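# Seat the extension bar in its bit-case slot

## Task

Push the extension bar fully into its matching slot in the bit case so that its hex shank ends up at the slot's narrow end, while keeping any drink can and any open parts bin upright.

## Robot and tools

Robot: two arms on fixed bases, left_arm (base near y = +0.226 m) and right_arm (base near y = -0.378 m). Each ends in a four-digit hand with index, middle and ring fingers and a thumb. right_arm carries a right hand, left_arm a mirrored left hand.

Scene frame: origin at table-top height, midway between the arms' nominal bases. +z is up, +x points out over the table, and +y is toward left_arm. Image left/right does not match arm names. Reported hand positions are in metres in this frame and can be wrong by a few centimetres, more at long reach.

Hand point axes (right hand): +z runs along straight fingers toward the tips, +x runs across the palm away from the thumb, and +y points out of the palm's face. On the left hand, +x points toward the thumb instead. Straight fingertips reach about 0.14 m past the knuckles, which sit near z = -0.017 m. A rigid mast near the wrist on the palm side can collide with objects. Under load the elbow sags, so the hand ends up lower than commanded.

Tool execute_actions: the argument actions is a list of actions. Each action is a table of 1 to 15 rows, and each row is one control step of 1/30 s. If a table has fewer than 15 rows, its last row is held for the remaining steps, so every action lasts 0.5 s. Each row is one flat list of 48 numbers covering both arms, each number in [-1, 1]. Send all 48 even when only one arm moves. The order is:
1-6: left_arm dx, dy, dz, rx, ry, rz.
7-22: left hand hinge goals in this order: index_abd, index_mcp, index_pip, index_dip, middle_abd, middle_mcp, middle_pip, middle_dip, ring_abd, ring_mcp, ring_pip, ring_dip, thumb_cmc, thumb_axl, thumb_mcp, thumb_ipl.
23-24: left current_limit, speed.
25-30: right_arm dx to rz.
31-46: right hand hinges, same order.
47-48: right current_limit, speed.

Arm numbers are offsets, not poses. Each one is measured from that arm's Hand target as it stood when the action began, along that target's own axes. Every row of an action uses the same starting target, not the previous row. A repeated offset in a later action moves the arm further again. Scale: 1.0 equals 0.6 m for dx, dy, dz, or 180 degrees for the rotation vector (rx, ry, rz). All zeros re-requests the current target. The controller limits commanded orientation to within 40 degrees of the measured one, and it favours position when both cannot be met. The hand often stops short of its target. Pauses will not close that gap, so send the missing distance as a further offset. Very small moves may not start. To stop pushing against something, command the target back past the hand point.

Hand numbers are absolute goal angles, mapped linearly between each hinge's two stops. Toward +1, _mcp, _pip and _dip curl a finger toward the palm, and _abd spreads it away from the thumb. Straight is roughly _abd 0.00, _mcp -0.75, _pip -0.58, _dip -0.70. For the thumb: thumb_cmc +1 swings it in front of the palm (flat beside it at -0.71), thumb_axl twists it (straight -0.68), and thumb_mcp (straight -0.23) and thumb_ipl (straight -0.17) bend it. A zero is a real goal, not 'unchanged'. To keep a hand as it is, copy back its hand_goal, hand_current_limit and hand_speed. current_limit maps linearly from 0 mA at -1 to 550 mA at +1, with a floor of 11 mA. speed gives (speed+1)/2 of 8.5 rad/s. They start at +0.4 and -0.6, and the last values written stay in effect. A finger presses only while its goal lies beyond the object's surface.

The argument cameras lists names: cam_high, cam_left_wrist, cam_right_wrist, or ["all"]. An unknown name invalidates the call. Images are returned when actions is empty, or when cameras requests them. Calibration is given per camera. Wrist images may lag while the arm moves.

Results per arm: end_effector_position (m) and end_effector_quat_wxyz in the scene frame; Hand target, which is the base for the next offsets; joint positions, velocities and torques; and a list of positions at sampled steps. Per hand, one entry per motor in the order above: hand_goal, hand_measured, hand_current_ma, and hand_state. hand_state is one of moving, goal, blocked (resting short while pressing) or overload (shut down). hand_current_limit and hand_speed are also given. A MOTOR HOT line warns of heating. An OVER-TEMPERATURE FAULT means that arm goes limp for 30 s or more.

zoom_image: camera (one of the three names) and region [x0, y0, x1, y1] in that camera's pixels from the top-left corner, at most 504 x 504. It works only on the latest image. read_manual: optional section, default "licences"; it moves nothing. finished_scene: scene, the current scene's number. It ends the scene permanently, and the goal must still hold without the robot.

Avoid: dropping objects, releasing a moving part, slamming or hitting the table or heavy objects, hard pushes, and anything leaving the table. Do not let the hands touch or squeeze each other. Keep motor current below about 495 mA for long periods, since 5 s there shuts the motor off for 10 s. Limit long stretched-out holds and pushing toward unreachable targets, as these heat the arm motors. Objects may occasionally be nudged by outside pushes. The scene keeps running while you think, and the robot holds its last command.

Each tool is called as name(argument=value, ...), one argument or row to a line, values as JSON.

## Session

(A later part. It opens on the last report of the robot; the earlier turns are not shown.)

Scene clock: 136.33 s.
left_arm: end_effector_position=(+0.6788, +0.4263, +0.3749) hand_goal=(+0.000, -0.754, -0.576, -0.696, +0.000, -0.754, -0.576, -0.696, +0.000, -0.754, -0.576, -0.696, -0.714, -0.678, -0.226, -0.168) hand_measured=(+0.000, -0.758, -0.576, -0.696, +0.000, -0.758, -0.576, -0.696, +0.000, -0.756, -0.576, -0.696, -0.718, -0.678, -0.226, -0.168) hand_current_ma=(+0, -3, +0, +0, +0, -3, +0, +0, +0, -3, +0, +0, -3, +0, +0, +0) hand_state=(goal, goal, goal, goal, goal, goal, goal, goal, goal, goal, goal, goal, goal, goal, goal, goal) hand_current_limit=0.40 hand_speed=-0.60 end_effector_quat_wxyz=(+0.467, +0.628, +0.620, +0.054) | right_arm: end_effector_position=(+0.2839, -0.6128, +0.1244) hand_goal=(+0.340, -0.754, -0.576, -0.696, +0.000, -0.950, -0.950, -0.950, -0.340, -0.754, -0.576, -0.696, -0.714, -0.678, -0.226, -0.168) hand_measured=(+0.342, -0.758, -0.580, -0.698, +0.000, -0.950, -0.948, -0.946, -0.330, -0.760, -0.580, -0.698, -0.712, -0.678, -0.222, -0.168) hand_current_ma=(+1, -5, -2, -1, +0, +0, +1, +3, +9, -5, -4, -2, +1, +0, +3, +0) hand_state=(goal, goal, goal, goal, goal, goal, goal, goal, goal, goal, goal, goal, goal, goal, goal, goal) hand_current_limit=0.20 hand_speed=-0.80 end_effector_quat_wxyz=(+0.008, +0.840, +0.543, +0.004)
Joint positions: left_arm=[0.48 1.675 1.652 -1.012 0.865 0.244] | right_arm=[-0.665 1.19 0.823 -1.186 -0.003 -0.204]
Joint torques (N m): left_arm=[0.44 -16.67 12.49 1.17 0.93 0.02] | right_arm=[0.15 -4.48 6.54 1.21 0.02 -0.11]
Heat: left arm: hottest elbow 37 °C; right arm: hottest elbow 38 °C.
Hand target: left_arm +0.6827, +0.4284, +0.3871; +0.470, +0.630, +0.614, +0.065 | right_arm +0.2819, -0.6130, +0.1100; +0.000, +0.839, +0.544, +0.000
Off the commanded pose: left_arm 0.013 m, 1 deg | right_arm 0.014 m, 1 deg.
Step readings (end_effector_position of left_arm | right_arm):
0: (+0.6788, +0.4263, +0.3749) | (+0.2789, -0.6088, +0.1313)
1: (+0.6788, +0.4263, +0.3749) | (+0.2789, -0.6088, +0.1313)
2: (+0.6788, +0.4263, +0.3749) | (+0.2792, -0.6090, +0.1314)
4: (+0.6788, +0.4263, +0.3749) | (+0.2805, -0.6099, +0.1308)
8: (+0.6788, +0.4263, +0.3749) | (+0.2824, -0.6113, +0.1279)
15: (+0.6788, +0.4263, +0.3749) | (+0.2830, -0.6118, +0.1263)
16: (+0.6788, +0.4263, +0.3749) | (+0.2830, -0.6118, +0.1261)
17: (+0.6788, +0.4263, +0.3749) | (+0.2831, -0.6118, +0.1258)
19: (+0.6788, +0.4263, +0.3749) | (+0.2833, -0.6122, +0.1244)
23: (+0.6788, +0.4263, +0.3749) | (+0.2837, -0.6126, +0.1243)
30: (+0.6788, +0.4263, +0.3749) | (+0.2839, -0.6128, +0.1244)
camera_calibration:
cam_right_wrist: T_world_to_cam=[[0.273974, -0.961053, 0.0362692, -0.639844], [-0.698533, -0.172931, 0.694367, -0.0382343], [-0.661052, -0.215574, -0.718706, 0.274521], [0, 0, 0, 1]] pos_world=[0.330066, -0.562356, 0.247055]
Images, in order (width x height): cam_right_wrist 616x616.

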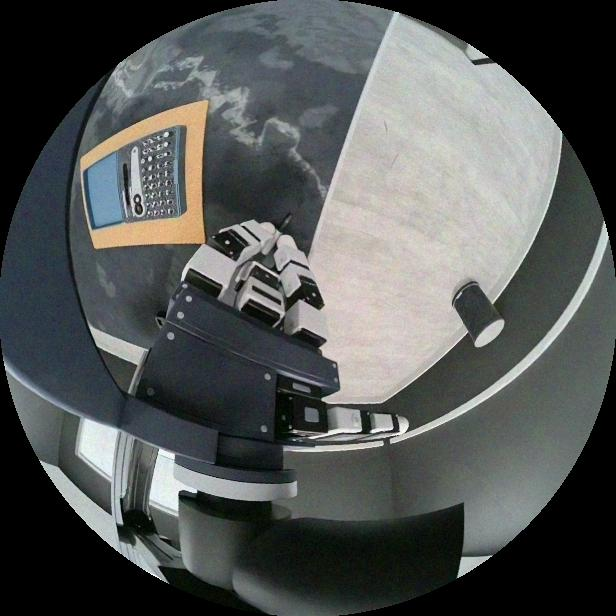

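execute_actions(
  actions=[
    [[0,0,0,0,0,0,0,-0.754,-0.576,-0.696,0,-0.754,-0.576,-0.696,0,-0.754,-0.576,-0.696,-0.714,-0.678,-0.226,-0.168,0.4,-0.6,0,0,0.004,0,0,0,0.37,-0.754,-0.576,-0.696,0,-0.95,-0.95,-0.95,-0.37,-0.754,-0.576,-0.696,-0.714,-0.678,-0.226,-0.168,0.3,-0.8]],
    [[0,0,0,0,0,0,0,-0.754,-0.576,-0.696,0,-0.754,-0.576,-0.696,0,-0.754,-0.576,-0.696,-0.714,-0.678,-0.226,-0.168,0.4,-0.6,0,0,0,0,0,0,0.57,-0.754,-0.576,-0.696,0,-0.95,-0.95,-0.95,-0.57,-0.754,-0.576,-0.696,-0.714,-0.678,-0.226,-0.168,0.65,-0.8]],
    [[0,0,0,0,0,0,0,-0.754,-0.576,-0.696,0,-0.754,-0.576,-0.696,0,-0.754,-0.576,-0.696,-0.714,-0.678,-0.226,-0.168,0.4,-0.6,0,0,-0.025,0,0,0,0.57,-0.754,-0.576,-0.696,0,-0.95,-0.95,-0.95,-0.57,-0.754,-0.576,-0.696,-0.714,-0.678,-0.226,-0.168,0.65,-0.8]],
    [[0,0,0,0,0,0,0,-0.754,-0.576,-0.696,0,-0.754,-0.576,-0.696,0,-0.754,-0.576,-0.696,-0.714,-0.678,-0.226,-0.168,0.4,-0.6,0,0,-0.02,0,0,0,0.57,-0.754,-0.576,-0.696,0,-0.95,-0.95,-0.95,-0.57,-0.754,-0.576,-0.696,-0.714,-0.678,-0.226,-0.168,0.65,-0.8]],
    [[0,0,0,0,0,0,0,-0.754,-0.576,-0.696,0,-0.754,-0.576,-0.696,0,-0.754,-0.576,-0.696,-0.714,-0.678,-0.226,-0.168,0.4,-0.6,0,0,-0.02,0,0,0,0.57,-0.754,-0.576,-0.696,0,-0.95,-0.95,-0.95,-0.57,-0.754,-0.576,-0.696,-0.714,-0.678,-0.226,-0.168,0.65,-0.8]],
    [[0,0,0,0,0,0,0,-0.754,-0.576,-0.696,0,-0.754,-0.576,-0.696,0,-0.754,-0.576,-0.696,-0.714,-0.678,-0.226,-0.168,0.4,-0.6,0,0,-0.02,0,0,0,0.57,-0.754,-0.576,-0.696,0,-0.95,-0.95,-0.95,-0.57,-0.754,-0.576,-0.696,-0.714,-0.678,-0.226,-0.168,0.65,-0.8]],
  ],
  cameras=["cam_right_wrist"],
)

zoom_image(
  camera="cam_right_wrist",
  region=[240, 180, 340, 280],
)

Scene clock: 155.70 s.
left_arm: end_effector_position=(+0.6788, +0.4263, +0.3749) hand_goal=(+0.000, -0.754, -0.576, -0.696, +0.000, -0.754, -0.576, -0.696, +0.000, -0.754, -0.576, -0.696, -0.714, -0.678, -0.226, -0.168) hand_measured=(+0.000, -0.758, -0.576, -0.696, +0.000, -0.758, -0.576, -0.696, +0.000, -0.756, -0.576, -0.696, -0.718, -0.678, -0.226, -0.168) hand_current_ma=(+0, -3, +0, +0, +0, -3, +0, +0, +0, -3, +0, +0, -3, +0, +0, +0) hand_state=(goal, goal, goal, goal, goal, goal, goal, goal, goal, goal, goal, goal, goal, goal, goal, goal) hand_current_limit=0.40 hand_speed=-0.60 end_effector_quat_wxyz=(+0.467, +0.628, +0.620, +0.054) | right_arm: end_effector_position=(+0.2719, -0.6040, +0.1389) hand_goal=(+0.570, -0.754, -0.576, -0.696, +0.000, -0.950, -0.950, -0.950, -0.570, -0.754, -0.576, -0.696, -0.714, -0.678, -0.226, -0.168) hand_measured=(+0.364, -0.748, -0.572, -0.694, +0.000, -0.946, -0.950, -0.946, -0.342, -0.748, -0.570, -0.694, -0.712, -0.678, -0.222, -0.168) hand_current_ma=(-454, +6, +3, +1, +0, +3, +0, +2, +454, +6, +5, +2, +1, +0, +3, +0) hand_state=(blocked, goal, goal, goal, goal, goal, goal, goal, blocked, goal, goal, goal, goal, goal, goal, goal) hand_current_limit=0.65 hand_speed=-0.80 end_effector_quat_wxyz=(-0.017, +0.840, +0.543, -0.005)
Joint positions: left_arm=[0.48 1.675 1.652 -1.012 0.865 0.244] | right_arm=[-0.665 1.166 0.857 -1.298 -0.003 -0.204]
Joint torques (N m): left_arm=[0.44 -16.67 12.48 1.16 0.93 0.02] | right_arm=[0.15 -6.01 11.22 -0.03 0.05 -0.11]
Heat: left arm: hottest elbow 37 °C; right arm: hottest elbow 37 °C.
Hand target: left_arm +0.6827, +0.4284, +0.3871; +0.470, +0.630, +0.614, +0.065 | right_arm +0.2819, -0.6130, +0.1586; +0.000, +0.839, +0.544, +0.000
Off the commanded pose: left_arm 0.013 m, 1 deg | right_arm 0.024 m, 2 deg.
Step readings (end_effector_position of left_arm | right_arm):
0: (+0.6788, +0.4263, +0.3749) | (+0.2839, -0.6128, +0.1244)
1: (+0.6788, +0.4263, +0.3749) | (+0.2839, -0.6128, +0.1244)
2: (+0.6788, +0.4263, +0.3749) | (+0.2839, -0.6127, +0.1242)
4: (+0.6788, +0.4263, +0.3749) | (+0.2840, -0.6129, +0.1242)
8: (+0.6788, +0.4263, +0.3749) | (+0.2843, -0.6130, +0.1243)
15: (+0.6788, +0.4263, +0.3749) | (+0.2844, -0.6131, +0.1243)
16: (+0.6788, +0.4263, +0.3749) | (+0.2844, -0.6131, +0.1243)
17: (+0.6788, +0.4263, +0.3749) | (+0.2845, -0.6130, +0.1242)
19: (+0.6788, +0.4263, +0.3749) | (+0.2844, -0.6130, +0.1241)
23: (+0.6788, +0.4263, +0.3749) | (+0.2844, -0.6130, +0.1241)
30: (+0.6788, +0.4263, +0.3749) | (+0.2844, -0.6130, +0.1241)
31: (+0.6788, +0.4263, +0.3749) | (+0.2844, -0.6130, +0.1241)
32: (+0.6788, +0.4263, +0.3749) | (+0.2844, -0.6130, +0.1241)
34: (+0.6788, +0.4263, +0.3749) | (+0.2843, -0.6129, +0.1240)
38: (+0.6788, +0.4263, +0.3749) | (+0.2834, -0.6123, +0.1238)
45: (+0.6788, +0.4263, +0.3749) | (+0.2829, -0.6119, +0.1235)
46: (+0.6788, +0.4263, +0.3749) | (+0.2828, -0.6118, +0.1235)
47: (+0.6788, +0.4263, +0.3749) | (+0.2824, -0.6115, +0.1234)
49: (+0.6788, +0.4263, +0.3749) | (+0.2804, -0.6101, +0.1230)
53: (+0.6788, +0.4263, +0.3749) | (+0.2777, -0.6082, +0.1220)
60: (+0.6788, +0.4263, +0.3749) | (+0.2761, -0.6070, +0.1214)
61: (+0.6788, +0.4263, +0.3749) | (+0.2759, -0.6069, +0.1214)
62: (+0.6788, +0.4263, +0.3749) | (+0.2754, -0.6065, +0.1213)
64: (+0.6788, +0.4263, +0.3749) | (+0.2737, -0.6053, +0.1213)
68: (+0.6788, +0.4263, +0.3749) | (+0.2703, -0.6028, +0.1220)
75: (+0.6788, +0.4263, +0.3749) | (+0.2713, -0.6036, +0.1259)
76: (+0.6788, +0.4263, +0.3749) | (+0.2714, -0.6036, +0.1260)
77: (+0.6788, +0.4263, +0.3749) | (+0.2713, -0.6035, +0.1265)
79: (+0.6788, +0.4263, +0.3749) | (+0.2705, -0.6030, +0.1281)
83: (+0.6788, +0.4263, +0.3749) | (+0.2711, -0.6034, +0.1344)
90: (+0.6788, +0.4263, +0.3749) | (+0.2722, -0.6042, +0.1390)
camera_calibration:
cam_right_wrist: T_world_to_cam=[[0.274691, -0.961516, -0.00569726, -0.623298], [-0.668337, -0.195187, 0.717793, -0.0801028], [-0.691282, -0.193363, -0.696233, 0.297519], [0, 0, 0, 1]] pos_world=[0.323348, -0.557416, 0.261089]
Images, in order (width x height): cam_right_wrist 616x616.

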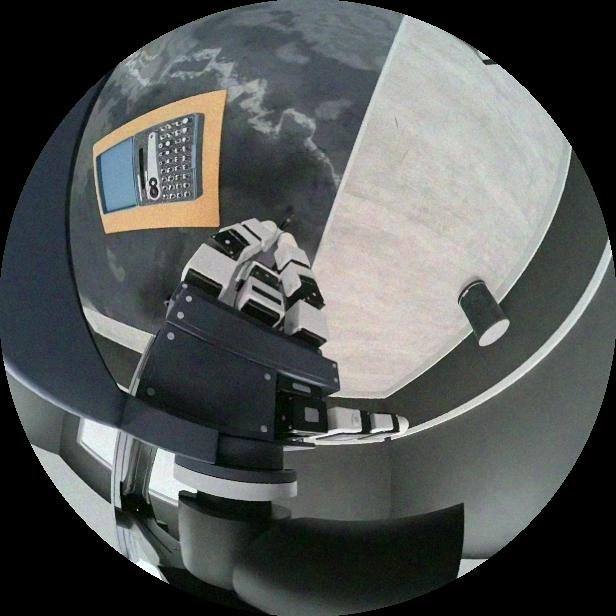

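Scaled by 5.040 from the camera's 616x616 image, which has a finer 880x880 frame.

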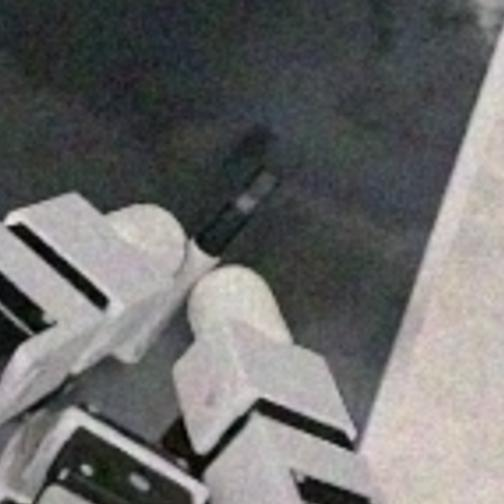

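execute_actions(
  actions=[
    [[0,0,0,0,0,0,0,-0.754,-0.576,-0.696,0,-0.754,-0.576,-0.696,0,-0.754,-0.576,-0.696,-0.714,-0.678,-0.226,-0.168,0.4,-0.6,0,0,-0.02,0,0,0,0.57,-0.754,-0.576,-0.696,0,-0.95,-0.95,-0.95,-0.57,-0.754,-0.576,-0.696,-0.714,-0.678,-0.226,-0.168,0.65,-0.8]],
    [[0,0,0,0,0,0,0,-0.754,-0.576,-0.696,0,-0.754,-0.576,-0.696,0,-0.754,-0.576,-0.696,-0.714,-0.678,-0.226,-0.168,0.4,-0.6,-0.0062,-0.0228,-0.003,0,0,0.0861,0.57,-0.754,-0.576,-0.696,0,-0.95,-0.95,-0.95,-0.57,-0.754,-0.576,-0.696,-0.714,-0.678,-0.226,-0.168,0.65,-0.8]],
    [[0,0,0,0,0,0,0,-0.754,-0.576,-0.696,0,-0.754,-0.576,-0.696,0,-0.754,-0.576,-0.696,-0.714,-0.678,-0.226,-0.168,0.4,-0.6,-0.012,-0.0203,-0.003,0,0,0.0861,0.57,-0.754,-0.576,-0.696,0,-0.95,-0.95,-0.95,-0.57,-0.754,-0.576,-0.696,-0.714,-0.678,-0.226,-0.168,0.65,-0.8]],
    [[0,0,0,0,0,0,0,-0.754,-0.576,-0.696,0,-0.754,-0.576,-0.696,0,-0.754,-0.576,-0.696,-0.714,-0.678,-0.226,-0.168,0.4,-0.6,-0.017,-0.0163,-0.003,0,0,0.0861,0.57,-0.754,-0.576,-0.696,0,-0.95,-0.95,-0.95,-0.57,-0.754,-0.576,-0.696,-0.714,-0.678,-0.226,-0.168,0.65,-0.8]],
    [[0,0,0,0,0,0,0,-0.754,-0.576,-0.696,0,-0.754,-0.576,-0.696,0,-0.754,-0.576,-0.696,-0.714,-0.678,-0.226,-0.168,0.4,-0.6,-0.0208,-0.0112,0,0,0,0.0861,0.57,-0.754,-0.576,-0.696,0,-0.95,-0.95,-0.95,-0.57,-0.754,-0.576,-0.696,-0.714,-0.678,-0.226,-0.168,0.65,-0.8]],
    [[0,0,0,0,0,0,0,-0.754,-0.576,-0.696,0,-0.754,-0.576,-0.696,0,-0.754,-0.576,-0.696,-0.714,-0.678,-0.226,-0.168,0.4,-0.6,-0.0232,-0.0053,0,0,0,0.0861,0.57,-0.754,-0.576,-0.696,0,-0.95,-0.95,-0.95,-0.57,-0.754,-0.576,-0.696,-0.714,-0.678,-0.226,-0.168,0.65,-0.8]],
    [[0,0,0,0,0,0,0,-0.754,-0.576,-0.696,0,-0.754,-0.576,-0.696,0,-0.754,-0.576,-0.696,-0.714,-0.678,-0.226,-0.168,0.4,-0.6,-0.0235,0.001,0,0,0,0.0861,0.57,-0.754,-0.576,-0.696,0,-0.95,-0.95,-0.95,-0.57,-0.754,-0.576,-0.696,-0.714,-0.678,-0.226,-0.168,0.65,-0.8]],
  ],
  cameras=["cam_right_wrist","cam_high"],
)

zoom_image(
  camera="cam_right_wrist",
  region=[240, 180, 340, 280],
)

Scene clock: 185.50 s.
left_arm: end_effector_position=(+0.6788, +0.4263, +0.3749) hand_goal=(+0.000, -0.754, -0.576, -0.696, +0.000, -0.754, -0.576, -0.696, +0.000, -0.754, -0.576, -0.696, -0.714, -0.678, -0.226, -0.168) hand_measured=(+0.000, -0.758, -0.576, -0.696, +0.000, -0.758, -0.576, -0.696, +0.000, -0.756, -0.576, -0.696, -0.718, -0.678, -0.226, -0.168) hand_current_ma=(+0, -3, +0, +0, +0, -3, +0, +0, +0, -3, +0, +0, -3, +0, +0, +0) hand_state=(goal, goal, goal, goal, goal, goal, goal, goal, goal, goal, goal, goal, goal, goal, goal, goal) hand_current_limit=0.40 hand_speed=-0.60 end_effector_quat_wxyz=(+0.467, +0.628, +0.620, +0.054) | right_arm: end_effector_position=(+0.1849, -0.5898, +0.1635) hand_goal=(+0.570, -0.754, -0.576, -0.696, +0.000, -0.950, -0.950, -0.950, -0.570, -0.754, -0.576, -0.696, -0.714, -0.678, -0.226, -0.168) hand_measured=(+0.364, -0.748, -0.572, -0.694, +0.000, -0.946, -0.950, -0.946, -0.342, -0.748, -0.570, -0.694, -0.712, -0.678, -0.222, -0.168) hand_current_ma=(-454, +5, +3, +1, +0, +3, +0, +2, +454, +5, +5, +2, +1, +0, +3, +0) hand_state=(blocked, goal, goal, goal, goal, goal, goal, goal, blocked, goal, goal, goal, goal, goal, goal, goal) hand_current_limit=0.65 hand_speed=-0.80 end_effector_quat_wxyz=(-0.008, +0.975, -0.222, -0.017)
Joint positions: left_arm=[0.48 1.675 1.652 -1.012 0.865 0.244] | right_arm=[-0.527 1.204 0.946 -1.35 -0.006 1.531]
Joint torques (N m): left_arm=[0.44 -16.67 12.48 1.16 0.93 0.02] | right_arm=[-0.09 -5.48 11.44 0.46 0.08 0.08]
Heat: left arm: hottest elbow 38 °C; right arm: hottest elbow 41 °C.
Hand target: left_arm +0.6827, +0.4284, +0.3871; +0.470, +0.630, +0.614, +0.065 | right_arm +0.1980, -0.5999, +0.1761; +0.000, +0.972, -0.234, +0.000
Off the commanded pose: left_arm 0.013 m, 1 deg | right_arm 0.021 m, 3 deg.
Step readings (end_effector_position of left_arm | right_arm):
0: (+0.6788, +0.4263, +0.3749) | (+0.2719, -0.6040, +0.1389)
1: (+0.6788, +0.4263, +0.3749) | (+0.2719, -0.6040, +0.1389)
2: (+0.6788, +0.4263, +0.3749) | (+0.2717, -0.6038, +0.1392)
4: (+0.6788, +0.4263, +0.3749) | (+0.2708, -0.6032, +0.1403)
8: (+0.6788, +0.4263, +0.3749) | (+0.2715, -0.6037, +0.1460)
15: (+0.6788, +0.4263, +0.3749) | (+0.2724, -0.6043, +0.1502)
16: (+0.6788, +0.4263, +0.3749) | (+0.2722, -0.6044, +0.1503)
17: (+0.6788, +0.4263, +0.3749) | (+0.2713, -0.6050, +0.1503)
19: (+0.6788, +0.4263, +0.3749) | (+0.2683, -0.6070, +0.1518)
23: (+0.6788, +0.4263, +0.3749) | (+0.2635, -0.6084, +0.1578)
30: (+0.6788, +0.4263, +0.3749) | (+0.2610, -0.6080, +0.1600)
31: (+0.6788, +0.4263, +0.3749) | (+0.2605, -0.6083, +0.1600)
32: (+0.6788, +0.4263, +0.3749) | (+0.2594, -0.6087, +0.1599)
34: (+0.6788, +0.4263, +0.3749) | (+0.2563, -0.6089, +0.1598)
38: (+0.6788, +0.4263, +0.3749) | (+0.2523, -0.6066, +0.1604)
45: (+0.6788, +0.4263, +0.3749) | (+0.2471, -0.6065, +0.1607)
46: (+0.6788, +0.4263, +0.3749) | (+0.2463, -0.6068, +0.1607)
47: (+0.6788, +0.4263, +0.3749) | (+0.2449, -0.6070, +0.1607)
49: (+0.6788, +0.4263, +0.3749) | (+0.2412, -0.6068, +0.1606)
53: (+0.6788, +0.4263, +0.3749) | (+0.2355, -0.6041, +0.1605)
60: (+0.6788, +0.4263, +0.3749) | (+0.2288, -0.6031, +0.1608)
61: (+0.6788, +0.4263, +0.3749) | (+0.2280, -0.6032, +0.1609)
62: (+0.6788, +0.4263, +0.3749) | (+0.2265, -0.6033, +0.1609)
64: (+0.6788, +0.4263, +0.3749) | (+0.2227, -0.6029, +0.1609)
68: (+0.6788, +0.4263, +0.3749) | (+0.2177, -0.6016, +0.1612)
75: (+0.6788, +0.4263, +0.3749) | (+0.2129, -0.6012, +0.1611)
76: (+0.6788, +0.4263, +0.3749) | (+0.2124, -0.6013, +0.1611)
77: (+0.6788, +0.4263, +0.3749) | (+0.2109, -0.6011, +0.1612)
79: (+0.6788, +0.4263, +0.3749) | (+0.2074, -0.6005, +0.1614)
83: (+0.6788, +0.4263, +0.3749) | (+0.2028, -0.5998, +0.1622)
90: (+0.6788, +0.4263, +0.3749) | (+0.1976, -0.5984, +0.1620)
91: (+0.6788, +0.4263, +0.3749) | (+0.1971, -0.5982, +0.1620)
92: (+0.6788, +0.4263, +0.3749) | (+0.1960, -0.5977, +0.1622)
94: (+0.6788, +0.4263, +0.3749) | (+0.1934, -0.5962, +0.1625)
98: (+0.6788, +0.4263, +0.3749) | (+0.1910, -0.5942, +0.1636)
105: (+0.6788, +0.4263, +0.3749) | (+0.1869, -0.5911, +0.1633)
camera_calibration:
cam_right_wrist: T_world_to_cam=[[-0.966963, -0.250369, 0.0479469, 0.054606], [-0.139049, 0.675674, 0.723968, 0.261595], [-0.213656, 0.693383, -0.688165, 0.690633], [0, 0, 0, 1]] pos_world=[0.236734, -0.641955, 0.283265]
Images, in order (width x height): cam_high 896x504, cam_right_wrist 616x616.

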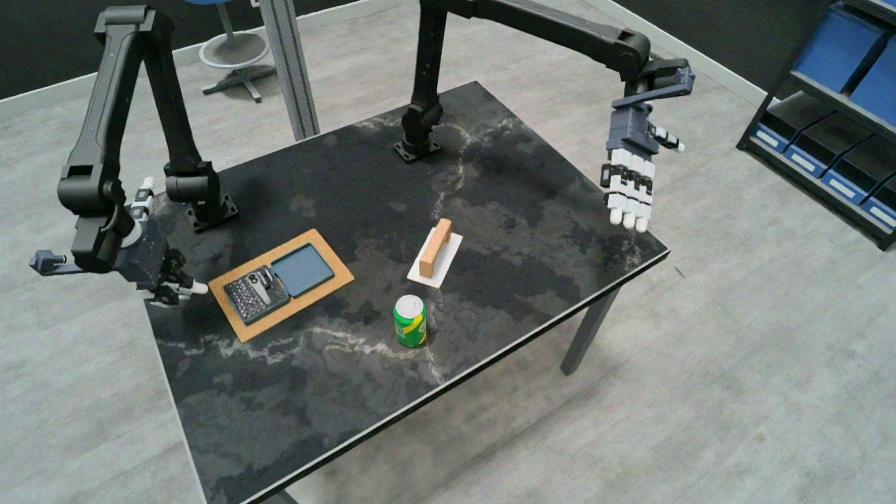

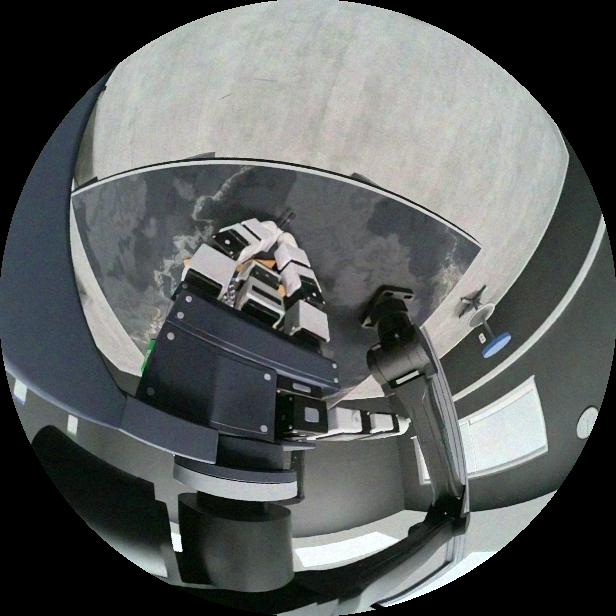

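Scaled by 5.040 from the camera's 616x616 image, which has a finer 880x880 frame.

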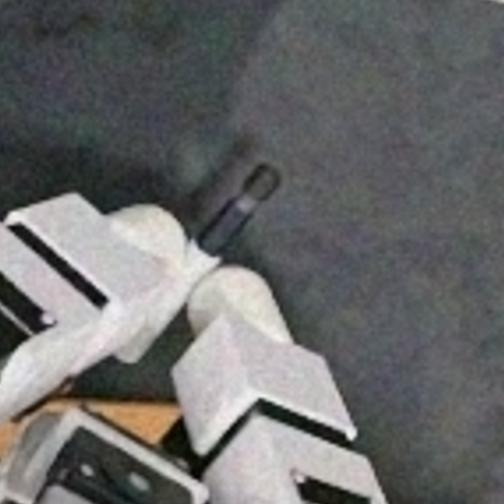

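execute_actions(
  actions=[
    [[0,0,0,0,0,0,0,-0.754,-0.576,-0.696,0,-0.754,-0.576,-0.696,0,-0.754,-0.576,-0.696,-0.714,-0.678,-0.226,-0.168,0.4,-0.6,0,0,0.035,0,0,0,0.57,-0.754,-0.576,-0.696,0,-0.95,-0.95,-0.95,-0.57,-0.754,-0.576,-0.696,-0.714,-0.678,-0.226,-0.168,0.65,-0.8]],
    [[0,0,0,0,0,0,0,-0.754,-0.576,-0.696,0,-0.754,-0.576,-0.696,0,-0.754,-0.576,-0.696,-0.714,-0.678,-0.226,-0.168,0.4,-0.6,0,0,0.03,0,0,0,0.57,-0.754,-0.576,-0.696,0,-0.95,-0.95,-0.95,-0.57,-0.754,-0.576,-0.696,-0.714,-0.678,-0.226,-0.168,0.65,-0.8]],
    [[0,0,0,0,0,0,0,-0.754,-0.576,-0.696,0,-0.754,-0.576,-0.696,0,-0.754,-0.576,-0.696,-0.714,-0.678,-0.226,-0.168,0.4,-0.6,0,0,0.017,0,0,0,0.57,-0.754,-0.576,-0.696,0,-0.95,-0.95,-0.95,-0.57,-0.754,-0.576,-0.696,-0.714,-0.678,-0.226,-0.168,0.65,-0.8]],
    [[0,0,0,0,0,0,0,-0.754,-0.576,-0.696,0,-0.754,-0.576,-0.696,0,-0.754,-0.576,-0.696,-0.714,-0.678,-0.226,-0.168,0.4,-0.6,0,0,0.008,0,0,0,0.57,-0.754,-0.576,-0.696,0,-0.95,-0.95,-0.95,-0.57,-0.754,-0.576,-0.696,-0.714,-0.678,-0.226,-0.168,0.65,-0.8]],
  ],
)

Scene clock: 196.47 s.
left_arm: end_effector_position=(+0.6788, +0.4263, +0.3749) hand_goal=(+0.000, -0.754, -0.576, -0.696, +0.000, -0.754, -0.576, -0.696, +0.000, -0.754, -0.576, -0.696, -0.714, -0.678, -0.226, -0.168) hand_measured=(+0.000, -0.758, -0.576, -0.696, +0.000, -0.758, -0.576, -0.696, +0.000, -0.756, -0.576, -0.696, -0.718, -0.678, -0.226, -0.168) hand_current_ma=(+0, -3, +0, +0, +0, -3, +0, +0, +0, -3, +0, +0, -3, +0, +0, +0) hand_state=(goal, goal, goal, goal, goal, goal, goal, goal, goal, goal, goal, goal, goal, goal, goal, goal) hand_current_limit=0.40 hand_speed=-0.60 end_effector_quat_wxyz=(+0.467, +0.628, +0.620, +0.054) | right_arm: end_effector_position=(+0.2002, -0.5982, +0.1277) hand_goal=(+0.570, -0.754, -0.576, -0.696, +0.000, -0.950, -0.950, -0.950, -0.570, -0.754, -0.576, -0.696, -0.714, -0.678, -0.226, -0.168) hand_measured=(+0.364, -0.748, -0.572, -0.694, +0.000, -0.946, -0.950, -0.946, -0.342, -0.748, -0.570, -0.694, -0.712, -0.678, -0.222, -0.168) hand_current_ma=(-454, +5, +3, +1, +0, +3, +0, +2, +454, +5, +5, +2, +1, +0, +3, +0) hand_state=(blocked, goal, goal, goal, goal, goal, goal, goal, blocked, goal, goal, goal, goal, goal, goal, goal) hand_current_limit=0.65 hand_speed=-0.80 end_effector_quat_wxyz=(-0.001, +0.975, -0.223, +0.005)
Joint positions: left_arm=[0.48 1.675 1.652 -1.012 0.865 0.244] | right_arm=[-0.527 1.253 0.89 -1.199 -0.005 1.533]
Joint torques (N m): left_arm=[0.44 -16.67 12.48 1.16 0.93 0.02] | right_arm=[-0.09 -6.01 7.38 0.68 0.08 0.09]
Heat: left arm: hottest elbow 38 °C; right arm: hottest elbow 41 °C.
Hand target: left_arm +0.6827, +0.4284, +0.3871; +0.470, +0.630, +0.614, +0.065 | right_arm +0.1979, -0.5998, +0.1220; +0.000, +0.972, -0.234, +0.000
Off the commanded pose: left_arm 0.013 m, 1 deg | right_arm 0.006 m, 1 deg.
Step readings (end_effector_position of left_arm | right_arm):
0: (+0.6788, +0.4263, +0.3749) | (+0.1848, -0.5898, +0.1635)
1: (+0.6788, +0.4263, +0.3749) | (+0.1848, -0.5898, +0.1635)
2: (+0.6788, +0.4263, +0.3749) | (+0.1854, -0.5901, +0.1633)
4: (+0.6788, +0.4263, +0.3749) | (+0.1890, -0.5921, +0.1622)
8: (+0.6788, +0.4263, +0.3749) | (+0.1949, -0.5953, +0.1589)
15: (+0.6788, +0.4263, +0.3749) | (+0.1969, -0.5964, +0.1572)
16: (+0.6788, +0.4263, +0.3749) | (+0.1971, -0.5965, +0.1571)
17: (+0.6788, +0.4263, +0.3749) | (+0.1975, -0.5968, +0.1567)
19: (+0.6788, +0.4263, +0.3749) | (+0.1996, -0.5978, +0.1543)
23: (+0.6788, +0.4263, +0.3749) | (+0.1996, -0.5979, +0.1468)
30: (+0.6788, +0.4263, +0.3749) | (+0.1992, -0.5977, +0.1415)
31: (+0.6788, +0.4263, +0.3749) | (+0.1994, -0.5978, +0.1415)
32: (+0.6788, +0.4263, +0.3749) | (+0.1998, -0.5979, +0.1412)
34: (+0.6788, +0.4263, +0.3749) | (+0.2005, -0.5983, +0.1393)
38: (+0.6788, +0.4263, +0.3749) | (+0.1999, -0.5980, +0.1347)
45: (+0.6788, +0.4263, +0.3749) | (+0.1998, -0.5980, +0.1320)
46: (+0.6788, +0.4263, +0.3749) | (+0.2000, -0.5981, +0.1319)
47: (+0.6788, +0.4263, +0.3749) | (+0.2001, -0.5981, +0.1318)
49: (+0.6788, +0.4263, +0.3749) | (+0.2007, -0.5984, +0.1312)
53: (+0.6788, +0.4263, +0.3749) | (+0.2004, -0.5983, +0.1291)
60: (+0.6788, +0.4263, +0.3749) | (+0.2002, -0.5982, +0.1277)

execute_actions(
  actions=[
    [[0,0,0,0,0,0,0,-0.754,-0.576,-0.696,0,-0.754,-0.576,-0.696,0,-0.754,-0.576,-0.696,-0.714,-0.678,-0.226,-0.168,0.4,-0.6,0,0,0.007,0,0,0,0.57,-0.754,-0.576,-0.696,0,-0.95,-0.95,-0.95,-0.57,-0.754,-0.576,-0.696,-0.714,-0.678,-0.226,-0.168,0.65,-0.8]],
    [[0,0,0,0,0,0,0,-0.754,-0.576,-0.696,0,-0.754,-0.576,-0.696,0,-0.754,-0.576,-0.696,-0.714,-0.678,-0.226,-0.168,0.4,-0.6,0,0,0.006,0,0,0,0.57,-0.754,-0.576,-0.696,0,-0.95,-0.95,-0.95,-0.57,-0.754,-0.576,-0.696,-0.714,-0.678,-0.226,-0.168,0.65,-0.8]],
  ],
  cameras=["cam_right_wrist"],
)

zoom_image(
  camera="cam_right_wrist",
  region=[240, 180, 340, 280],
)

Scene clock: 202.90 s.
left_arm: end_effector_position=(+0.6788, +0.4263, +0.3749) hand_goal=(+0.000, -0.754, -0.576, -0.696, +0.000, -0.754, -0.576, -0.696, +0.000, -0.754, -0.576, -0.696, -0.714, -0.678, -0.226, -0.168) hand_measured=(+0.000, -0.758, -0.576, -0.696, +0.000, -0.758, -0.576, -0.696, +0.000, -0.756, -0.576, -0.696, -0.718, -0.678, -0.226, -0.168) hand_current_ma=(+0, -3, +0, +0, +0, -3, +0, +0, +0, -3, +0, +0, -3, +0, +0, +0) hand_state=(goal, goal, goal, goal, goal, goal, goal, goal, goal, goal, goal, goal, goal, goal, goal, goal) hand_current_limit=0.40 hand_speed=-0.60 end_effector_quat_wxyz=(+0.467, +0.628, +0.620, +0.054) | right_arm: end_effector_position=(+0.2007, -0.5985, +0.1228) hand_goal=(+0.570, -0.754, -0.576, -0.696, +0.000, -0.950, -0.950, -0.950, -0.570, -0.754, -0.576, -0.696, -0.714, -0.678, -0.226, -0.168) hand_measured=(+0.364, -0.748, -0.572, -0.694, +0.000, -0.946, -0.950, -0.946, -0.342, -0.748, -0.572, -0.694, -0.712, -0.678, -0.222, -0.168) hand_current_ma=(-454, +5, +3, +1, +0, +3, +0, +2, +454, +5, +4, +2, +1, +0, +3, +0) hand_state=(blocked, goal, goal, goal, goal, goal, goal, goal, blocked, goal, goal, goal, goal, goal, goal, goal) hand_current_limit=0.65 hand_speed=-0.80 end_effector_quat_wxyz=(-0.001, +0.975, -0.224, +0.006)
Joint positions: left_arm=[0.48 1.675 1.652 -1.012 0.865 0.244] | right_arm=[-0.527 1.258 0.88 -1.182 -0.004 1.533]
Joint torques (N m): left_arm=[0.44 -16.67 12.48 1.16 0.93 0.02] | right_arm=[-0.03 -5.77 6.93 0.91 0.08 0.08]
Heat: left arm: hottest elbow 38 °C; right arm: hottest elbow 40 °C.
Hand target: left_arm +0.6827, +0.4284, +0.3871; +0.470, +0.630, +0.614, +0.065 | right_arm +0.1979, -0.5998, +0.1142; +0.000, +0.972, -0.234, +0.000
Off the commanded pose: left_arm 0.013 m, 1 deg | right_arm 0.009 m, 1 deg.
Step readings (end_effector_position of left_arm | right_arm):
0: (+0.6788, +0.4263, +0.3749) | (+0.2002, -0.5982, +0.1277)
1: (+0.6788, +0.4263, +0.3749) | (+0.2002, -0.5982, +0.1277)
2: (+0.6788, +0.4263, +0.3749) | (+0.2004, -0.5983, +0.1276)
4: (+0.6788, +0.4263, +0.3749) | (+0.2008, -0.5985, +0.1269)
8: (+0.6788, +0.4263, +0.3749) | (+0.2004, -0.5983, +0.1247)
15: (+0.6788, +0.4263, +0.3749) | (+0.2002, -0.5982, +0.1234)
16: (+0.6788, +0.4263, +0.3749) | (+0.2002, -0.5982, +0.1234)
17: (+0.6788, +0.4263, +0.3749) | (+0.2004, -0.5983, +0.1234)
19: (+0.6788, +0.4263, +0.3749) | (+0.2008, -0.5985, +0.1229)
23: (+0.6788, +0.4263, +0.3749) | (+0.2007, -0.5985, +0.1228)
30: (+0.6788, +0.4263, +0.3749) | (+0.2007, -0.5985, +0.1228)
camera_calibration:
cam_right_wrist: T_world_to_cam=[[-0.968809, -0.24747, 0.0129626, 0.0760614], [-0.16773, 0.693348, 0.700811, 0.318273], [-0.182418, 0.676777, -0.71323, 0.658798], [0, 0, 0, 1]] pos_world=[0.247249, -0.64771, 0.245839]
Images, in order (width x height): cam_right_wrist 616x616.

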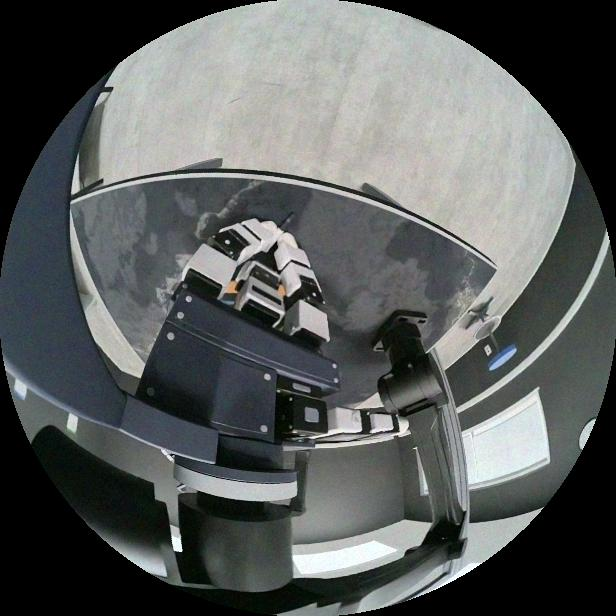

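Scaled by 5.040 from the camera's 616x616 image, which has a finer 880x880 frame.

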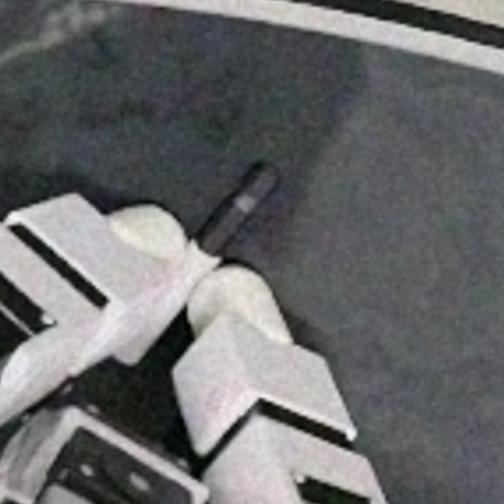

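execute_actions(
  actions=[
    [[0,0,0,0,0,0,0,-0.754,-0.576,-0.696,0,-0.754,-0.576,-0.696,0,-0.754,-0.576,-0.696,-0.714,-0.678,-0.226,-0.168,0.4,-0.6,0,0,0,0,0,0,0.33,-0.754,-0.576,-0.696,0,-0.95,-0.95,-0.95,-0.31,-0.754,-0.576,-0.696,-0.714,-0.678,-0.226,-0.168,0.4,-0.7]],
    [[0,0,0,0,0,0,0,-0.754,-0.576,-0.696,0,-0.754,-0.576,-0.696,0,-0.754,-0.576,-0.696,-0.714,-0.678,-0.226,-0.168,0.4,-0.6,0,0,0,0,0,0,0.08,-0.754,-0.576,-0.696,0,-0.95,-0.95,-0.95,-0.08,-0.754,-0.576,-0.696,-0.714,-0.678,-0.226,-0.168,0.2,-0.6]],
    [[0,0,0,0,0,0,0,-0.754,-0.576,-0.696,0,-0.754,-0.576,-0.696,0,-0.754,-0.576,-0.696,-0.714,-0.678,-0.226,-0.168,0.4,-0.6,0,0,-0.06,0,0,0,0.08,-0.754,-0.576,-0.696,0,-0.95,-0.95,-0.95,-0.08,-0.754,-0.576,-0.696,-0.714,-0.678,-0.226,-0.168,0.2,-0.6]],
    [[0,0,0,0,0,0,0,-0.754,-0.576,-0.696,0,-0.754,-0.576,-0.696,0,-0.754,-0.576,-0.696,-0.714,-0.678,-0.226,-0.168,0.4,-0.6,0,0,-0.04,0,0,0,0.08,-0.754,-0.576,-0.696,0,-0.95,-0.95,-0.95,-0.08,-0.754,-0.576,-0.696,-0.714,-0.678,-0.226,-0.168,0.2,-0.6]],
  ],
  cameras=["cam_right_wrist"],
)

zoom_image(
  camera="cam_right_wrist",
  region=[230, 160, 350, 280],
)

Scene clock: 220.90 s.
left_arm: end_effector_position=(+0.6788, +0.4263, +0.3749) hand_goal=(+0.000, -0.754, -0.576, -0.696, +0.000, -0.754, -0.576, -0.696, +0.000, -0.754, -0.576, -0.696, -0.714, -0.678, -0.226, -0.168) hand_measured=(+0.000, -0.758, -0.576, -0.696, +0.000, -0.758, -0.576, -0.696, +0.000, -0.756, -0.576, -0.696, -0.718, -0.678, -0.226, -0.168) hand_current_ma=(+0, -3, +0, +0, +0, -3, +0, +0, +0, -3, +0, +0, -3, +0, +0, +0) hand_state=(goal, goal, goal, goal, goal, goal, goal, goal, goal, goal, goal, goal, goal, goal, goal, goal) hand_current_limit=0.40 hand_speed=-0.60 end_effector_quat_wxyz=(+0.467, +0.628, +0.620, +0.054) | right_arm: end_effector_position=(+0.1903, -0.5932, +0.1603) hand_goal=(+0.080, -0.754, -0.576, -0.696, +0.000, -0.950, -0.950, -0.950, -0.080, -0.754, -0.576, -0.696, -0.714, -0.678, -0.226, -0.168) hand_measured=(+0.082, -0.750, -0.574, -0.694, +0.000, -0.946, -0.950, -0.946, -0.082, -0.750, -0.572, -0.694, -0.712, -0.678, -0.222, -0.168) hand_current_ma=(+1, +4, +2, +1, +0, +3, +0, +2, -1, +4, +2, +2, +1, +0, +4, +0) hand_state=(goal, goal, goal, goal, goal, goal, goal, goal, goal, goal, goal, goal, goal, goal, goal, goal) hand_current_limit=0.20 hand_speed=-0.60 end_effector_quat_wxyz=(-0.005, +0.975, -0.224, -0.013)
Joint positions: left_arm=[0.48 1.675 1.652 -1.012 0.865 0.244] | right_arm=[-0.527 1.218 0.948 -1.328 -0.003 1.533]
Joint torques (N m): left_arm=[0.44 -16.67 12.48 1.16 0.93 0.02] | right_arm=[-0.03 -6.53 10.99 -0.16 0.03 0.09]
Heat: left arm: hottest elbow 38 °C; right arm: hottest elbow 40 °C.
Hand target: left_arm +0.6827, +0.4284, +0.3871; +0.470, +0.630, +0.614, +0.065 | right_arm +0.1980, -0.5998, +0.1742; +0.000, +0.972, -0.234, +0.000
Off the commanded pose: left_arm 0.013 m, 1 deg | right_arm 0.017 m, 2 deg.
Step readings (end_effector_position of left_arm | right_arm):
0: (+0.6788, +0.4263, +0.3749) | (+0.2007, -0.5985, +0.1228)
1: (+0.6788, +0.4263, +0.3749) | (+0.2007, -0.5985, +0.1228)
2: (+0.6788, +0.4263, +0.3749) | (+0.2007, -0.5985, +0.1228)
4: (+0.6788, +0.4263, +0.3749) | (+0.2008, -0.5986, +0.1228)
8: (+0.6788, +0.4263, +0.3749) | (+0.2009, -0.5986, +0.1228)
15: (+0.6788, +0.4263, +0.3749) | (+0.2009, -0.5986, +0.1228)
16: (+0.6788, +0.4263, +0.3749) | (+0.2009, -0.5986, +0.1228)
17: (+0.6788, +0.4263, +0.3749) | (+0.2009, -0.5986, +0.1228)
19: (+0.6788, +0.4263, +0.3749) | (+0.2015, -0.5989, +0.1229)
23: (+0.6788, +0.4263, +0.3749) | (+0.2024, -0.5994, +0.1234)
30: (+0.6788, +0.4263, +0.3749) | (+0.2025, -0.5995, +0.1235)
31: (+0.6788, +0.4263, +0.3749) | (+0.2025, -0.5995, +0.1236)
32: (+0.6788, +0.4263, +0.3749) | (+0.2019, -0.5992, +0.1240)
34: (+0.6788, +0.4263, +0.3749) | (+0.1982, -0.5973, +0.1263)
38: (+0.6788, +0.4263, +0.3749) | (+0.1904, -0.5933, +0.1307)
45: (+0.6788, +0.4263, +0.3749) | (+0.1882, -0.5921, +0.1329)
46: (+0.6788, +0.4263, +0.3749) | (+0.1883, -0.5921, +0.1335)
47: (+0.6788, +0.4263, +0.3749) | (+0.1877, -0.5918, +0.1344)
49: (+0.6788, +0.4263, +0.3749) | (+0.1871, -0.5915, +0.1393)
53: (+0.6788, +0.4263, +0.3749) | (+0.1890, -0.5925, +0.1522)
60: (+0.6788, +0.4263, +0.3749) | (+0.1907, -0.5934, +0.1603)
camera_calibration:
cam_right_wrist: T_world_to_cam=[[-0.967971, -0.247534, 0.0419421, 0.0619714], [-0.143144, 0.681381, 0.717795, 0.272133], [-0.206257, 0.688801, -0.69499, 0.688815], [0, 0, 0, 1]] pos_world=[0.241014, -0.644543, 0.280785]
Images, in order (width x height): cam_right_wrist 616x616.

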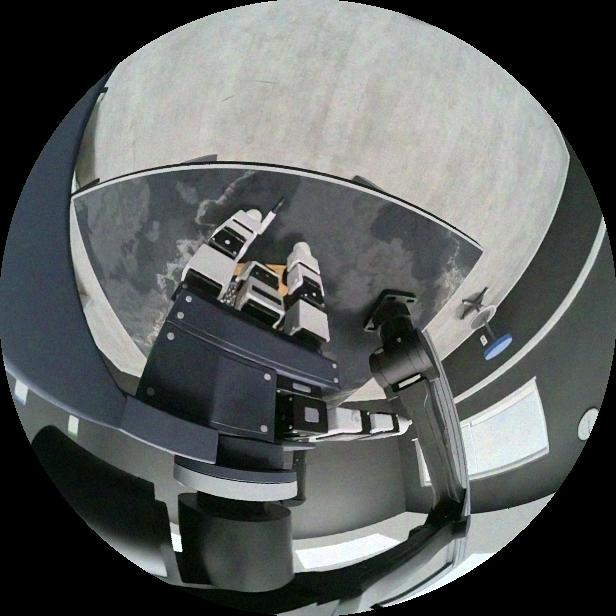

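Scaled by 4.200 from the camera's 616x616 image, which has a finer 880x880 frame.

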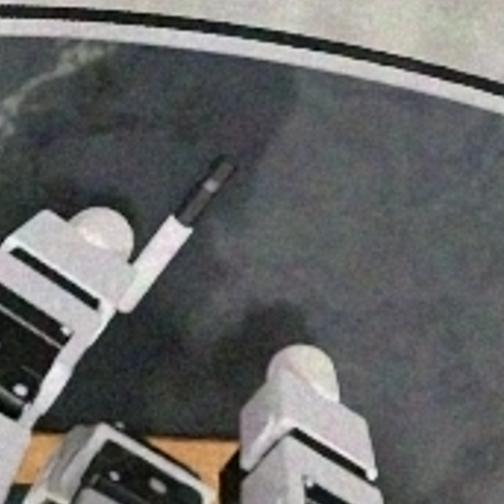

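execute_actions(
  actions=[
    [[0,0,0,0,0,0,0,-0.754,-0.576,-0.696,0,-0.754,-0.576,-0.696,0,-0.754,-0.576,-0.696,-0.714,-0.678,-0.226,-0.168,0.4,-0.6,0.0587,0.0038,0,0,0,-0.1428,0.2,-0.754,-0.576,-0.696,0,-0.95,-0.95,-0.95,-0.2,-0.754,-0.576,-0.696,-0.714,-0.678,-0.226,-0.168,0.2,-0.6]],
    [[0,0,0,0,0,0,0,-0.754,-0.576,-0.696,0,-0.754,-0.576,-0.696,0,-0.754,-0.576,-0.696,-0.714,-0.678,-0.226,-0.168,0.4,-0.6,0.0587,0.0038,0,0,0,-0.1428,0.2,-0.754,-0.576,-0.696,0,-0.95,-0.95,-0.95,-0.2,-0.754,-0.576,-0.696,-0.714,-0.678,-0.226,-0.168,0.2,-0.6]],
    [[0,0,0,0,0,0,0,-0.754,-0.576,-0.696,0,-0.754,-0.576,-0.696,0,-0.754,-0.576,-0.696,-0.714,-0.678,-0.226,-0.168,0.4,-0.6,0.0587,0.0038,0,0,0,-0.1428,0.2,-0.754,-0.576,-0.696,0,-0.95,-0.95,-0.95,-0.2,-0.754,-0.576,-0.696,-0.714,-0.678,-0.226,-0.168,0.2,-0.6]],
    [[0,0,0,0,0,0,0,-0.754,-0.576,-0.696,0,-0.754,-0.576,-0.696,0,-0.754,-0.576,-0.696,-0.714,-0.678,-0.226,-0.168,0.4,-0.6,0.0587,0.0038,0,0,0,-0.1428,0.2,-0.754,-0.576,-0.696,0,-0.95,-0.95,-0.95,-0.2,-0.754,-0.576,-0.696,-0.714,-0.678,-0.226,-0.168,0.2,-0.6]],
    [[0,0,0,0,0,0,0,-0.754,-0.576,-0.696,0,-0.754,-0.576,-0.696,0,-0.754,-0.576,-0.696,-0.714,-0.678,-0.226,-0.168,0.4,-0.6,0.0587,0.0038,0,0,0,-0.1428,0.2,-0.754,-0.576,-0.696,0,-0.95,-0.95,-0.95,-0.2,-0.754,-0.576,-0.696,-0.714,-0.678,-0.226,-0.168,0.2,-0.6]],
    [[0,0,0,0,0,0,0,-0.754,-0.576,-0.696,0,-0.754,-0.576,-0.696,0,-0.754,-0.576,-0.696,-0.714,-0.678,-0.226,-0.168,0.4,-0.6,0.0587,0.0038,0,0,0,-0.1428,0.2,-0.754,-0.576,-0.696,0,-0.95,-0.95,-0.95,-0.2,-0.754,-0.576,-0.696,-0.714,-0.678,-0.226,-0.168,0.2,-0.6]],
    [[0,0,0,0,0,0,0,-0.754,-0.576,-0.696,0,-0.754,-0.576,-0.696,0,-0.754,-0.576,-0.696,-0.714,-0.678,-0.226,-0.168,0.4,-0.6,0.0587,0.0038,0.02,0,0,-0.1428,0.2,-0.754,-0.576,-0.696,0,-0.95,-0.95,-0.95,-0.2,-0.754,-0.576,-0.696,-0.714,-0.678,-0.226,-0.168,0.2,-0.6]],
  ],
  cameras=["cam_right_wrist"],
)

zoom_image(
  camera="cam_right_wrist",
  region=[230, 160, 350, 280],
)

Scene clock: 236.80 s.
left_arm: end_effector_position=(+0.6788, +0.4263, +0.3749) hand_goal=(+0.000, -0.754, -0.576, -0.696, +0.000, -0.754, -0.576, -0.696, +0.000, -0.754, -0.576, -0.696, -0.714, -0.678, -0.226, -0.168) hand_measured=(+0.000, -0.758, -0.576, -0.696, +0.000, -0.758, -0.576, -0.696, +0.000, -0.756, -0.576, -0.696, -0.718, -0.678, -0.226, -0.168) hand_current_ma=(+0, -3, +0, +0, +0, -3, +0, +0, +0, -3, +0, +0, -3, +0, +0, +0) hand_state=(goal, goal, goal, goal, goal, goal, goal, goal, goal, goal, goal, goal, goal, goal, goal, goal) hand_current_limit=0.40 hand_speed=-0.60 end_effector_quat_wxyz=(+0.467, +0.628, +0.620, +0.054) | right_arm: end_effector_position=(+0.3021, -0.4759, +0.1594) hand_goal=(+0.200, -0.754, -0.576, -0.696, +0.000, -0.950, -0.950, -0.950, -0.200, -0.754, -0.576, -0.696, -0.714, -0.678, -0.226, -0.168) hand_measured=(+0.196, -0.750, -0.574, -0.694, +0.000, -0.946, -0.950, -0.946, -0.194, -0.750, -0.572, -0.694, -0.714, -0.678, -0.222, -0.168) hand_current_ma=(-3, +3, +2, +1, +0, +3, +0, +2, +4, +3, +2, +2, +0, +0, +4, +0) hand_state=(goal, goal, goal, goal, goal, goal, goal, goal, goal, goal, goal, goal, goal, goal, goal, goal) hand_current_limit=0.20 hand_speed=-0.60 end_effector_quat_wxyz=(-0.007, +0.235, +0.972, -0.001)
Joint positions: left_arm=[0.48 1.675 1.652 -1.012 0.865 0.244] | right_arm=[-0.569 1.217 0.948 -1.315 0.006 -1.628]
Joint torques (N m): left_arm=[0.44 -16.62 12.49 1.16 0.93 0.02] | right_arm=[-0.85 -5.77 9.36 0.76 -0.33 -0.19]
Heat: left arm: hottest elbow 38 °C; right arm: hottest elbow 42 °C.
Hand target: left_arm +0.6827, +0.4284, +0.3871; +0.470, +0.630, +0.614, +0.065 | right_arm +0.3075, -0.4849, +0.1622; +0.000, +0.234, +0.972, +0.000
Off the commanded pose: left_arm 0.013 m, 1 deg | right_arm 0.011 m, 1 deg.
Step readings (end_effector_position of left_arm | right_arm):
0: (+0.6788, +0.4263, +0.3749) | (+0.1903, -0.5932, +0.1603)
1: (+0.6788, +0.4263, +0.3749) | (+0.1903, -0.5933, +0.1603)
2: (+0.6788, +0.4263, +0.3749) | (+0.1913, -0.5950, +0.1606)
4: (+0.6788, +0.4263, +0.3749) | (+0.1949, -0.6001, +0.1614)
8: (+0.6788, +0.4263, +0.3749) | (+0.2051, -0.6071, +0.1615)
15: (+0.6788, +0.4263, +0.3749) | (+0.2162, -0.6111, +0.1618)
16: (+0.6788, +0.4263, +0.3749) | (+0.2174, -0.6114, +0.1618)
17: (+0.6788, +0.4263, +0.3749) | (+0.2200, -0.6123, +0.1619)
19: (+0.6788, +0.4263, +0.3749) | (+0.2263, -0.6151, +0.1630)
23: (+0.6788, +0.4263, +0.3749) | (+0.2401, -0.6173, +0.1649)
30: (+0.6788, +0.4263, +0.3749) | (+0.2547, -0.6156, +0.1650)
31: (+0.6788, +0.4263, +0.3749) | (+0.2560, -0.6153, +0.1649)
32: (+0.6788, +0.4263, +0.3749) | (+0.2589, -0.6150, +0.1649)
34: (+0.6788, +0.4263, +0.3749) | (+0.2655, -0.6147, +0.1658)
38: (+0.6788, +0.4263, +0.3749) | (+0.2789, -0.6107, +0.1677)
45: (+0.6788, +0.4263, +0.3749) | (+0.2915, -0.6034, +0.1676)
46: (+0.6788, +0.4263, +0.3749) | (+0.2924, -0.6026, +0.1675)
47: (+0.6788, +0.4263, +0.3749) | (+0.2947, -0.6010, +0.1674)
49: (+0.6788, +0.4263, +0.3749) | (+0.2998, -0.5977, +0.1678)
53: (+0.6788, +0.4263, +0.3749) | (+0.3101, -0.5878, +0.1690)
60: (+0.6788, +0.4263, +0.3749) | (+0.3171, -0.5789, +0.1688)
61: (+0.6788, +0.4263, +0.3749) | (+0.3174, -0.5784, +0.1688)
62: (+0.6788, +0.4263, +0.3749) | (+0.3187, -0.5763, +0.1687)
64: (+0.6788, +0.4263, +0.3749) | (+0.3215, -0.5709, +0.1686)
68: (+0.6788, +0.4263, +0.3749) | (+0.3265, -0.5573, +0.1686)
75: (+0.6788, +0.4263, +0.3749) | (+0.3283, -0.5458, +0.1687)
76: (+0.6788, +0.4263, +0.3749) | (+0.3282, -0.5451, +0.1687)
77: (+0.6788, +0.4263, +0.3749) | (+0.3283, -0.5425, +0.1686)
79: (+0.6788, +0.4263, +0.3749) | (+0.3278, -0.5364, +0.1682)
83: (+0.6788, +0.4263, +0.3749) | (+0.3261, -0.5221, +0.1678)
90: (+0.6788, +0.4263, +0.3749) | (+0.3227, -0.5097, +0.1679)
91: (+0.6788, +0.4263, +0.3749) | (+0.3223, -0.5087, +0.1677)
92: (+0.6788, +0.4263, +0.3749) | (+0.3210, -0.5064, +0.1672)
94: (+0.6788, +0.4263, +0.3749) | (+0.3172, -0.5008, +0.1661)
98: (+0.6788, +0.4263, +0.3749) | (+0.3103, -0.4897, +0.1653)
105: (+0.6788, +0.4263, +0.3749) | (+0.3051, -0.4797, +0.1609)
camera_calibration:
cam_right_wrist: T_world_to_cam=[[0.974189, 0.225519, 0.00982927, -0.157171], [0.154214, -0.696703, 0.700588, -0.534078], [0.164844, -0.680989, -0.713499, -0.130587], [0, 0, 0, 1]] pos_world=[0.257002, -0.425578, 0.28254]
Images, in order (width x height): cam_right_wrist 616x616.

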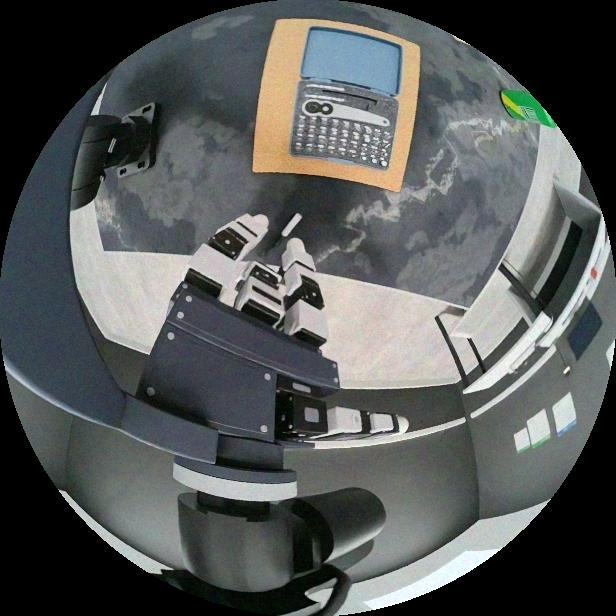

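Scaled by 4.200 from the camera's 616x616 image, which has a finer 880x880 frame.

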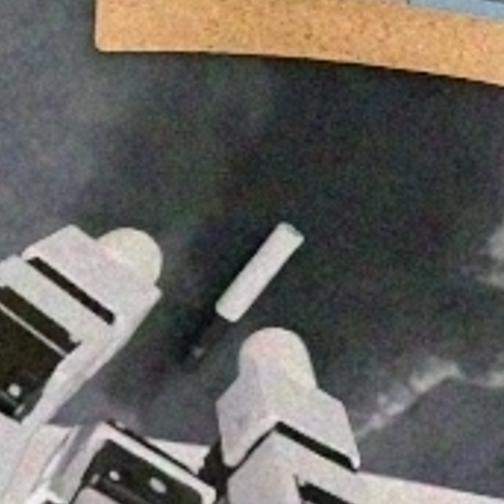

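execute_actions(
  actions=[
    [[0,0,0,0,0,0,0,-0.754,-0.576,-0.696,0,-0.754,-0.576,-0.696,0,-0.754,-0.576,-0.696,-0.714,-0.678,-0.226,-0.168,0.4,-0.6,0.0042,0.0337,0.01,0,0,0,0.22,-0.754,-0.576,-0.696,0,-0.95,-0.95,-0.95,-0.25,-0.754,-0.576,-0.696,-0.714,-0.678,-0.226,-0.168,0.2,-0.6]],
    [[0,0,0,0,0,0,0,-0.754,-0.576,-0.696,0,-0.754,-0.576,-0.696,0,-0.754,-0.576,-0.696,-0.714,-0.678,-0.226,-0.168,0.4,-0.6,0,0,0.04,0,0,0,0.22,-0.754,-0.576,-0.696,0,-0.95,-0.95,-0.95,-0.27,-0.754,-0.576,-0.696,-0.714,-0.678,-0.226,-0.168,0.2,-0.6]],
  ],
  cameras=["cam_right_wrist"],
)

zoom_image(
  camera="cam_right_wrist",
  region=[240, 180, 340, 280],
)

Scene clock: 257.20 s.
left_arm: end_effector_position=(+0.6788, +0.4263, +0.3749) hand_goal=(+0.000, -0.754, -0.576, -0.696, +0.000, -0.754, -0.576, -0.696, +0.000, -0.754, -0.576, -0.696, -0.714, -0.678, -0.226, -0.168) hand_measured=(+0.000, -0.758, -0.576, -0.696, +0.000, -0.758, -0.576, -0.696, +0.000, -0.756, -0.576, -0.696, -0.718, -0.678, -0.226, -0.168) hand_current_ma=(+0, -3, +0, +0, +0, -3, +0, +0, +0, -3, +0, +0, -3, +0, +0, +0) hand_state=(goal, goal, goal, goal, goal, goal, goal, goal, goal, goal, goal, goal, goal, goal, goal, goal) hand_current_limit=0.40 hand_speed=-0.60 end_effector_quat_wxyz=(+0.467, +0.628, +0.620, +0.054) | right_arm: end_effector_position=(+0.3104, -0.4703, +0.1370) hand_goal=(+0.220, -0.754, -0.576, -0.696, +0.000, -0.950, -0.950, -0.950, -0.270, -0.754, -0.576, -0.696, -0.714, -0.678, -0.226, -0.168) hand_measured=(+0.216, -0.750, -0.574, -0.694, +0.000, -0.946, -0.950, -0.946, -0.264, -0.750, -0.572, -0.694, -0.714, -0.678, -0.222, -0.168) hand_current_ma=(-3, +3, +2, +1, +0, +3, +0, +2, +4, +2, +2, +2, +0, +0, +4, +0) hand_state=(goal, goal, goal, goal, goal, goal, goal, goal, goal, goal, goal, goal, goal, goal, goal, goal) hand_current_limit=0.20 hand_speed=-0.60 end_effector_quat_wxyz=(+0.002, +0.235, +0.972, -0.002)
Joint positions: left_arm=[0.48 1.675 1.652 -1.012 0.865 0.244] | right_arm=[-0.543 1.237 0.901 -1.231 0.002 -1.601]
Joint torques (N m): left_arm=[0.44 -16.67 12.48 1.17 0.93 0.02] | right_arm=[1.67 -6.18 7.66 0.77 -0.28 0.09]
Heat: left arm: hottest elbow 38 °C; right arm: hottest elbow 42 °C.
Hand target: left_arm +0.6827, +0.4284, +0.3871; +0.470, +0.630, +0.614, +0.065 | right_arm +0.3145, -0.4659, +0.1322; +0.000, +0.235, +0.972, +0.000
Off the commanded pose: left_arm 0.013 m, 1 deg | right_arm 0.008 m, 0 deg.
Step readings (end_effector_position of left_arm | right_arm):
0: (+0.6788, +0.4263, +0.3749) | (+0.3020, -0.4759, +0.1594)
1: (+0.6788, +0.4263, +0.3749) | (+0.3020, -0.4759, +0.1594)
2: (+0.6788, +0.4263, +0.3749) | (+0.3023, -0.4760, +0.1595)
4: (+0.6788, +0.4263, +0.3749) | (+0.3036, -0.4762, +0.1597)
8: (+0.6788, +0.4263, +0.3749) | (+0.3069, -0.4734, +0.1598)
15: (+0.6788, +0.4263, +0.3749) | (+0.3094, -0.4697, +0.1600)
16: (+0.6788, +0.4263, +0.3749) | (+0.3096, -0.4698, +0.1600)
17: (+0.6788, +0.4263, +0.3749) | (+0.3102, -0.4702, +0.1591)
19: (+0.6788, +0.4263, +0.3749) | (+0.3116, -0.4709, +0.1553)
23: (+0.6788, +0.4263, +0.3749) | (+0.3095, -0.4698, +0.1434)
30: (+0.6788, +0.4263, +0.3749) | (+0.3099, -0.4701, +0.1369)
camera_calibration:
cam_right_wrist: T_world_to_cam=[[0.974155, 0.22445, 0.0253805, -0.168937], [0.14125, -0.692994, 0.706971, -0.510856], [0.176268, -0.685114, -0.706787, -0.15058], [0, 0, 0, 1]] pos_world=[0.263272, -0.419266, 0.25902]
Images, in order (width x height): cam_right_wrist 616x616.

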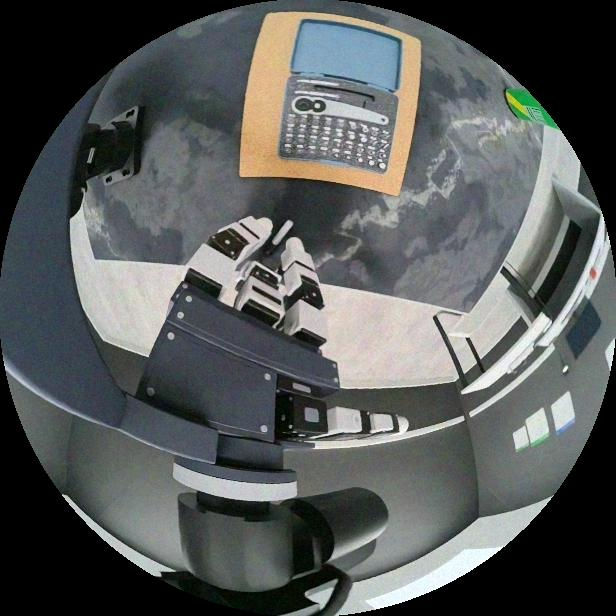

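Scaled by 5.040 from the camera's 616x616 image, which has a finer 880x880 frame.

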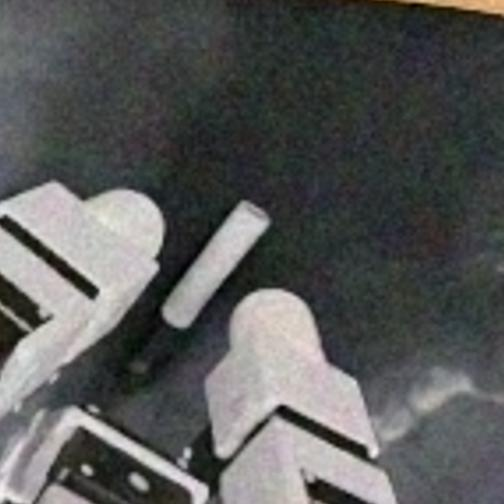

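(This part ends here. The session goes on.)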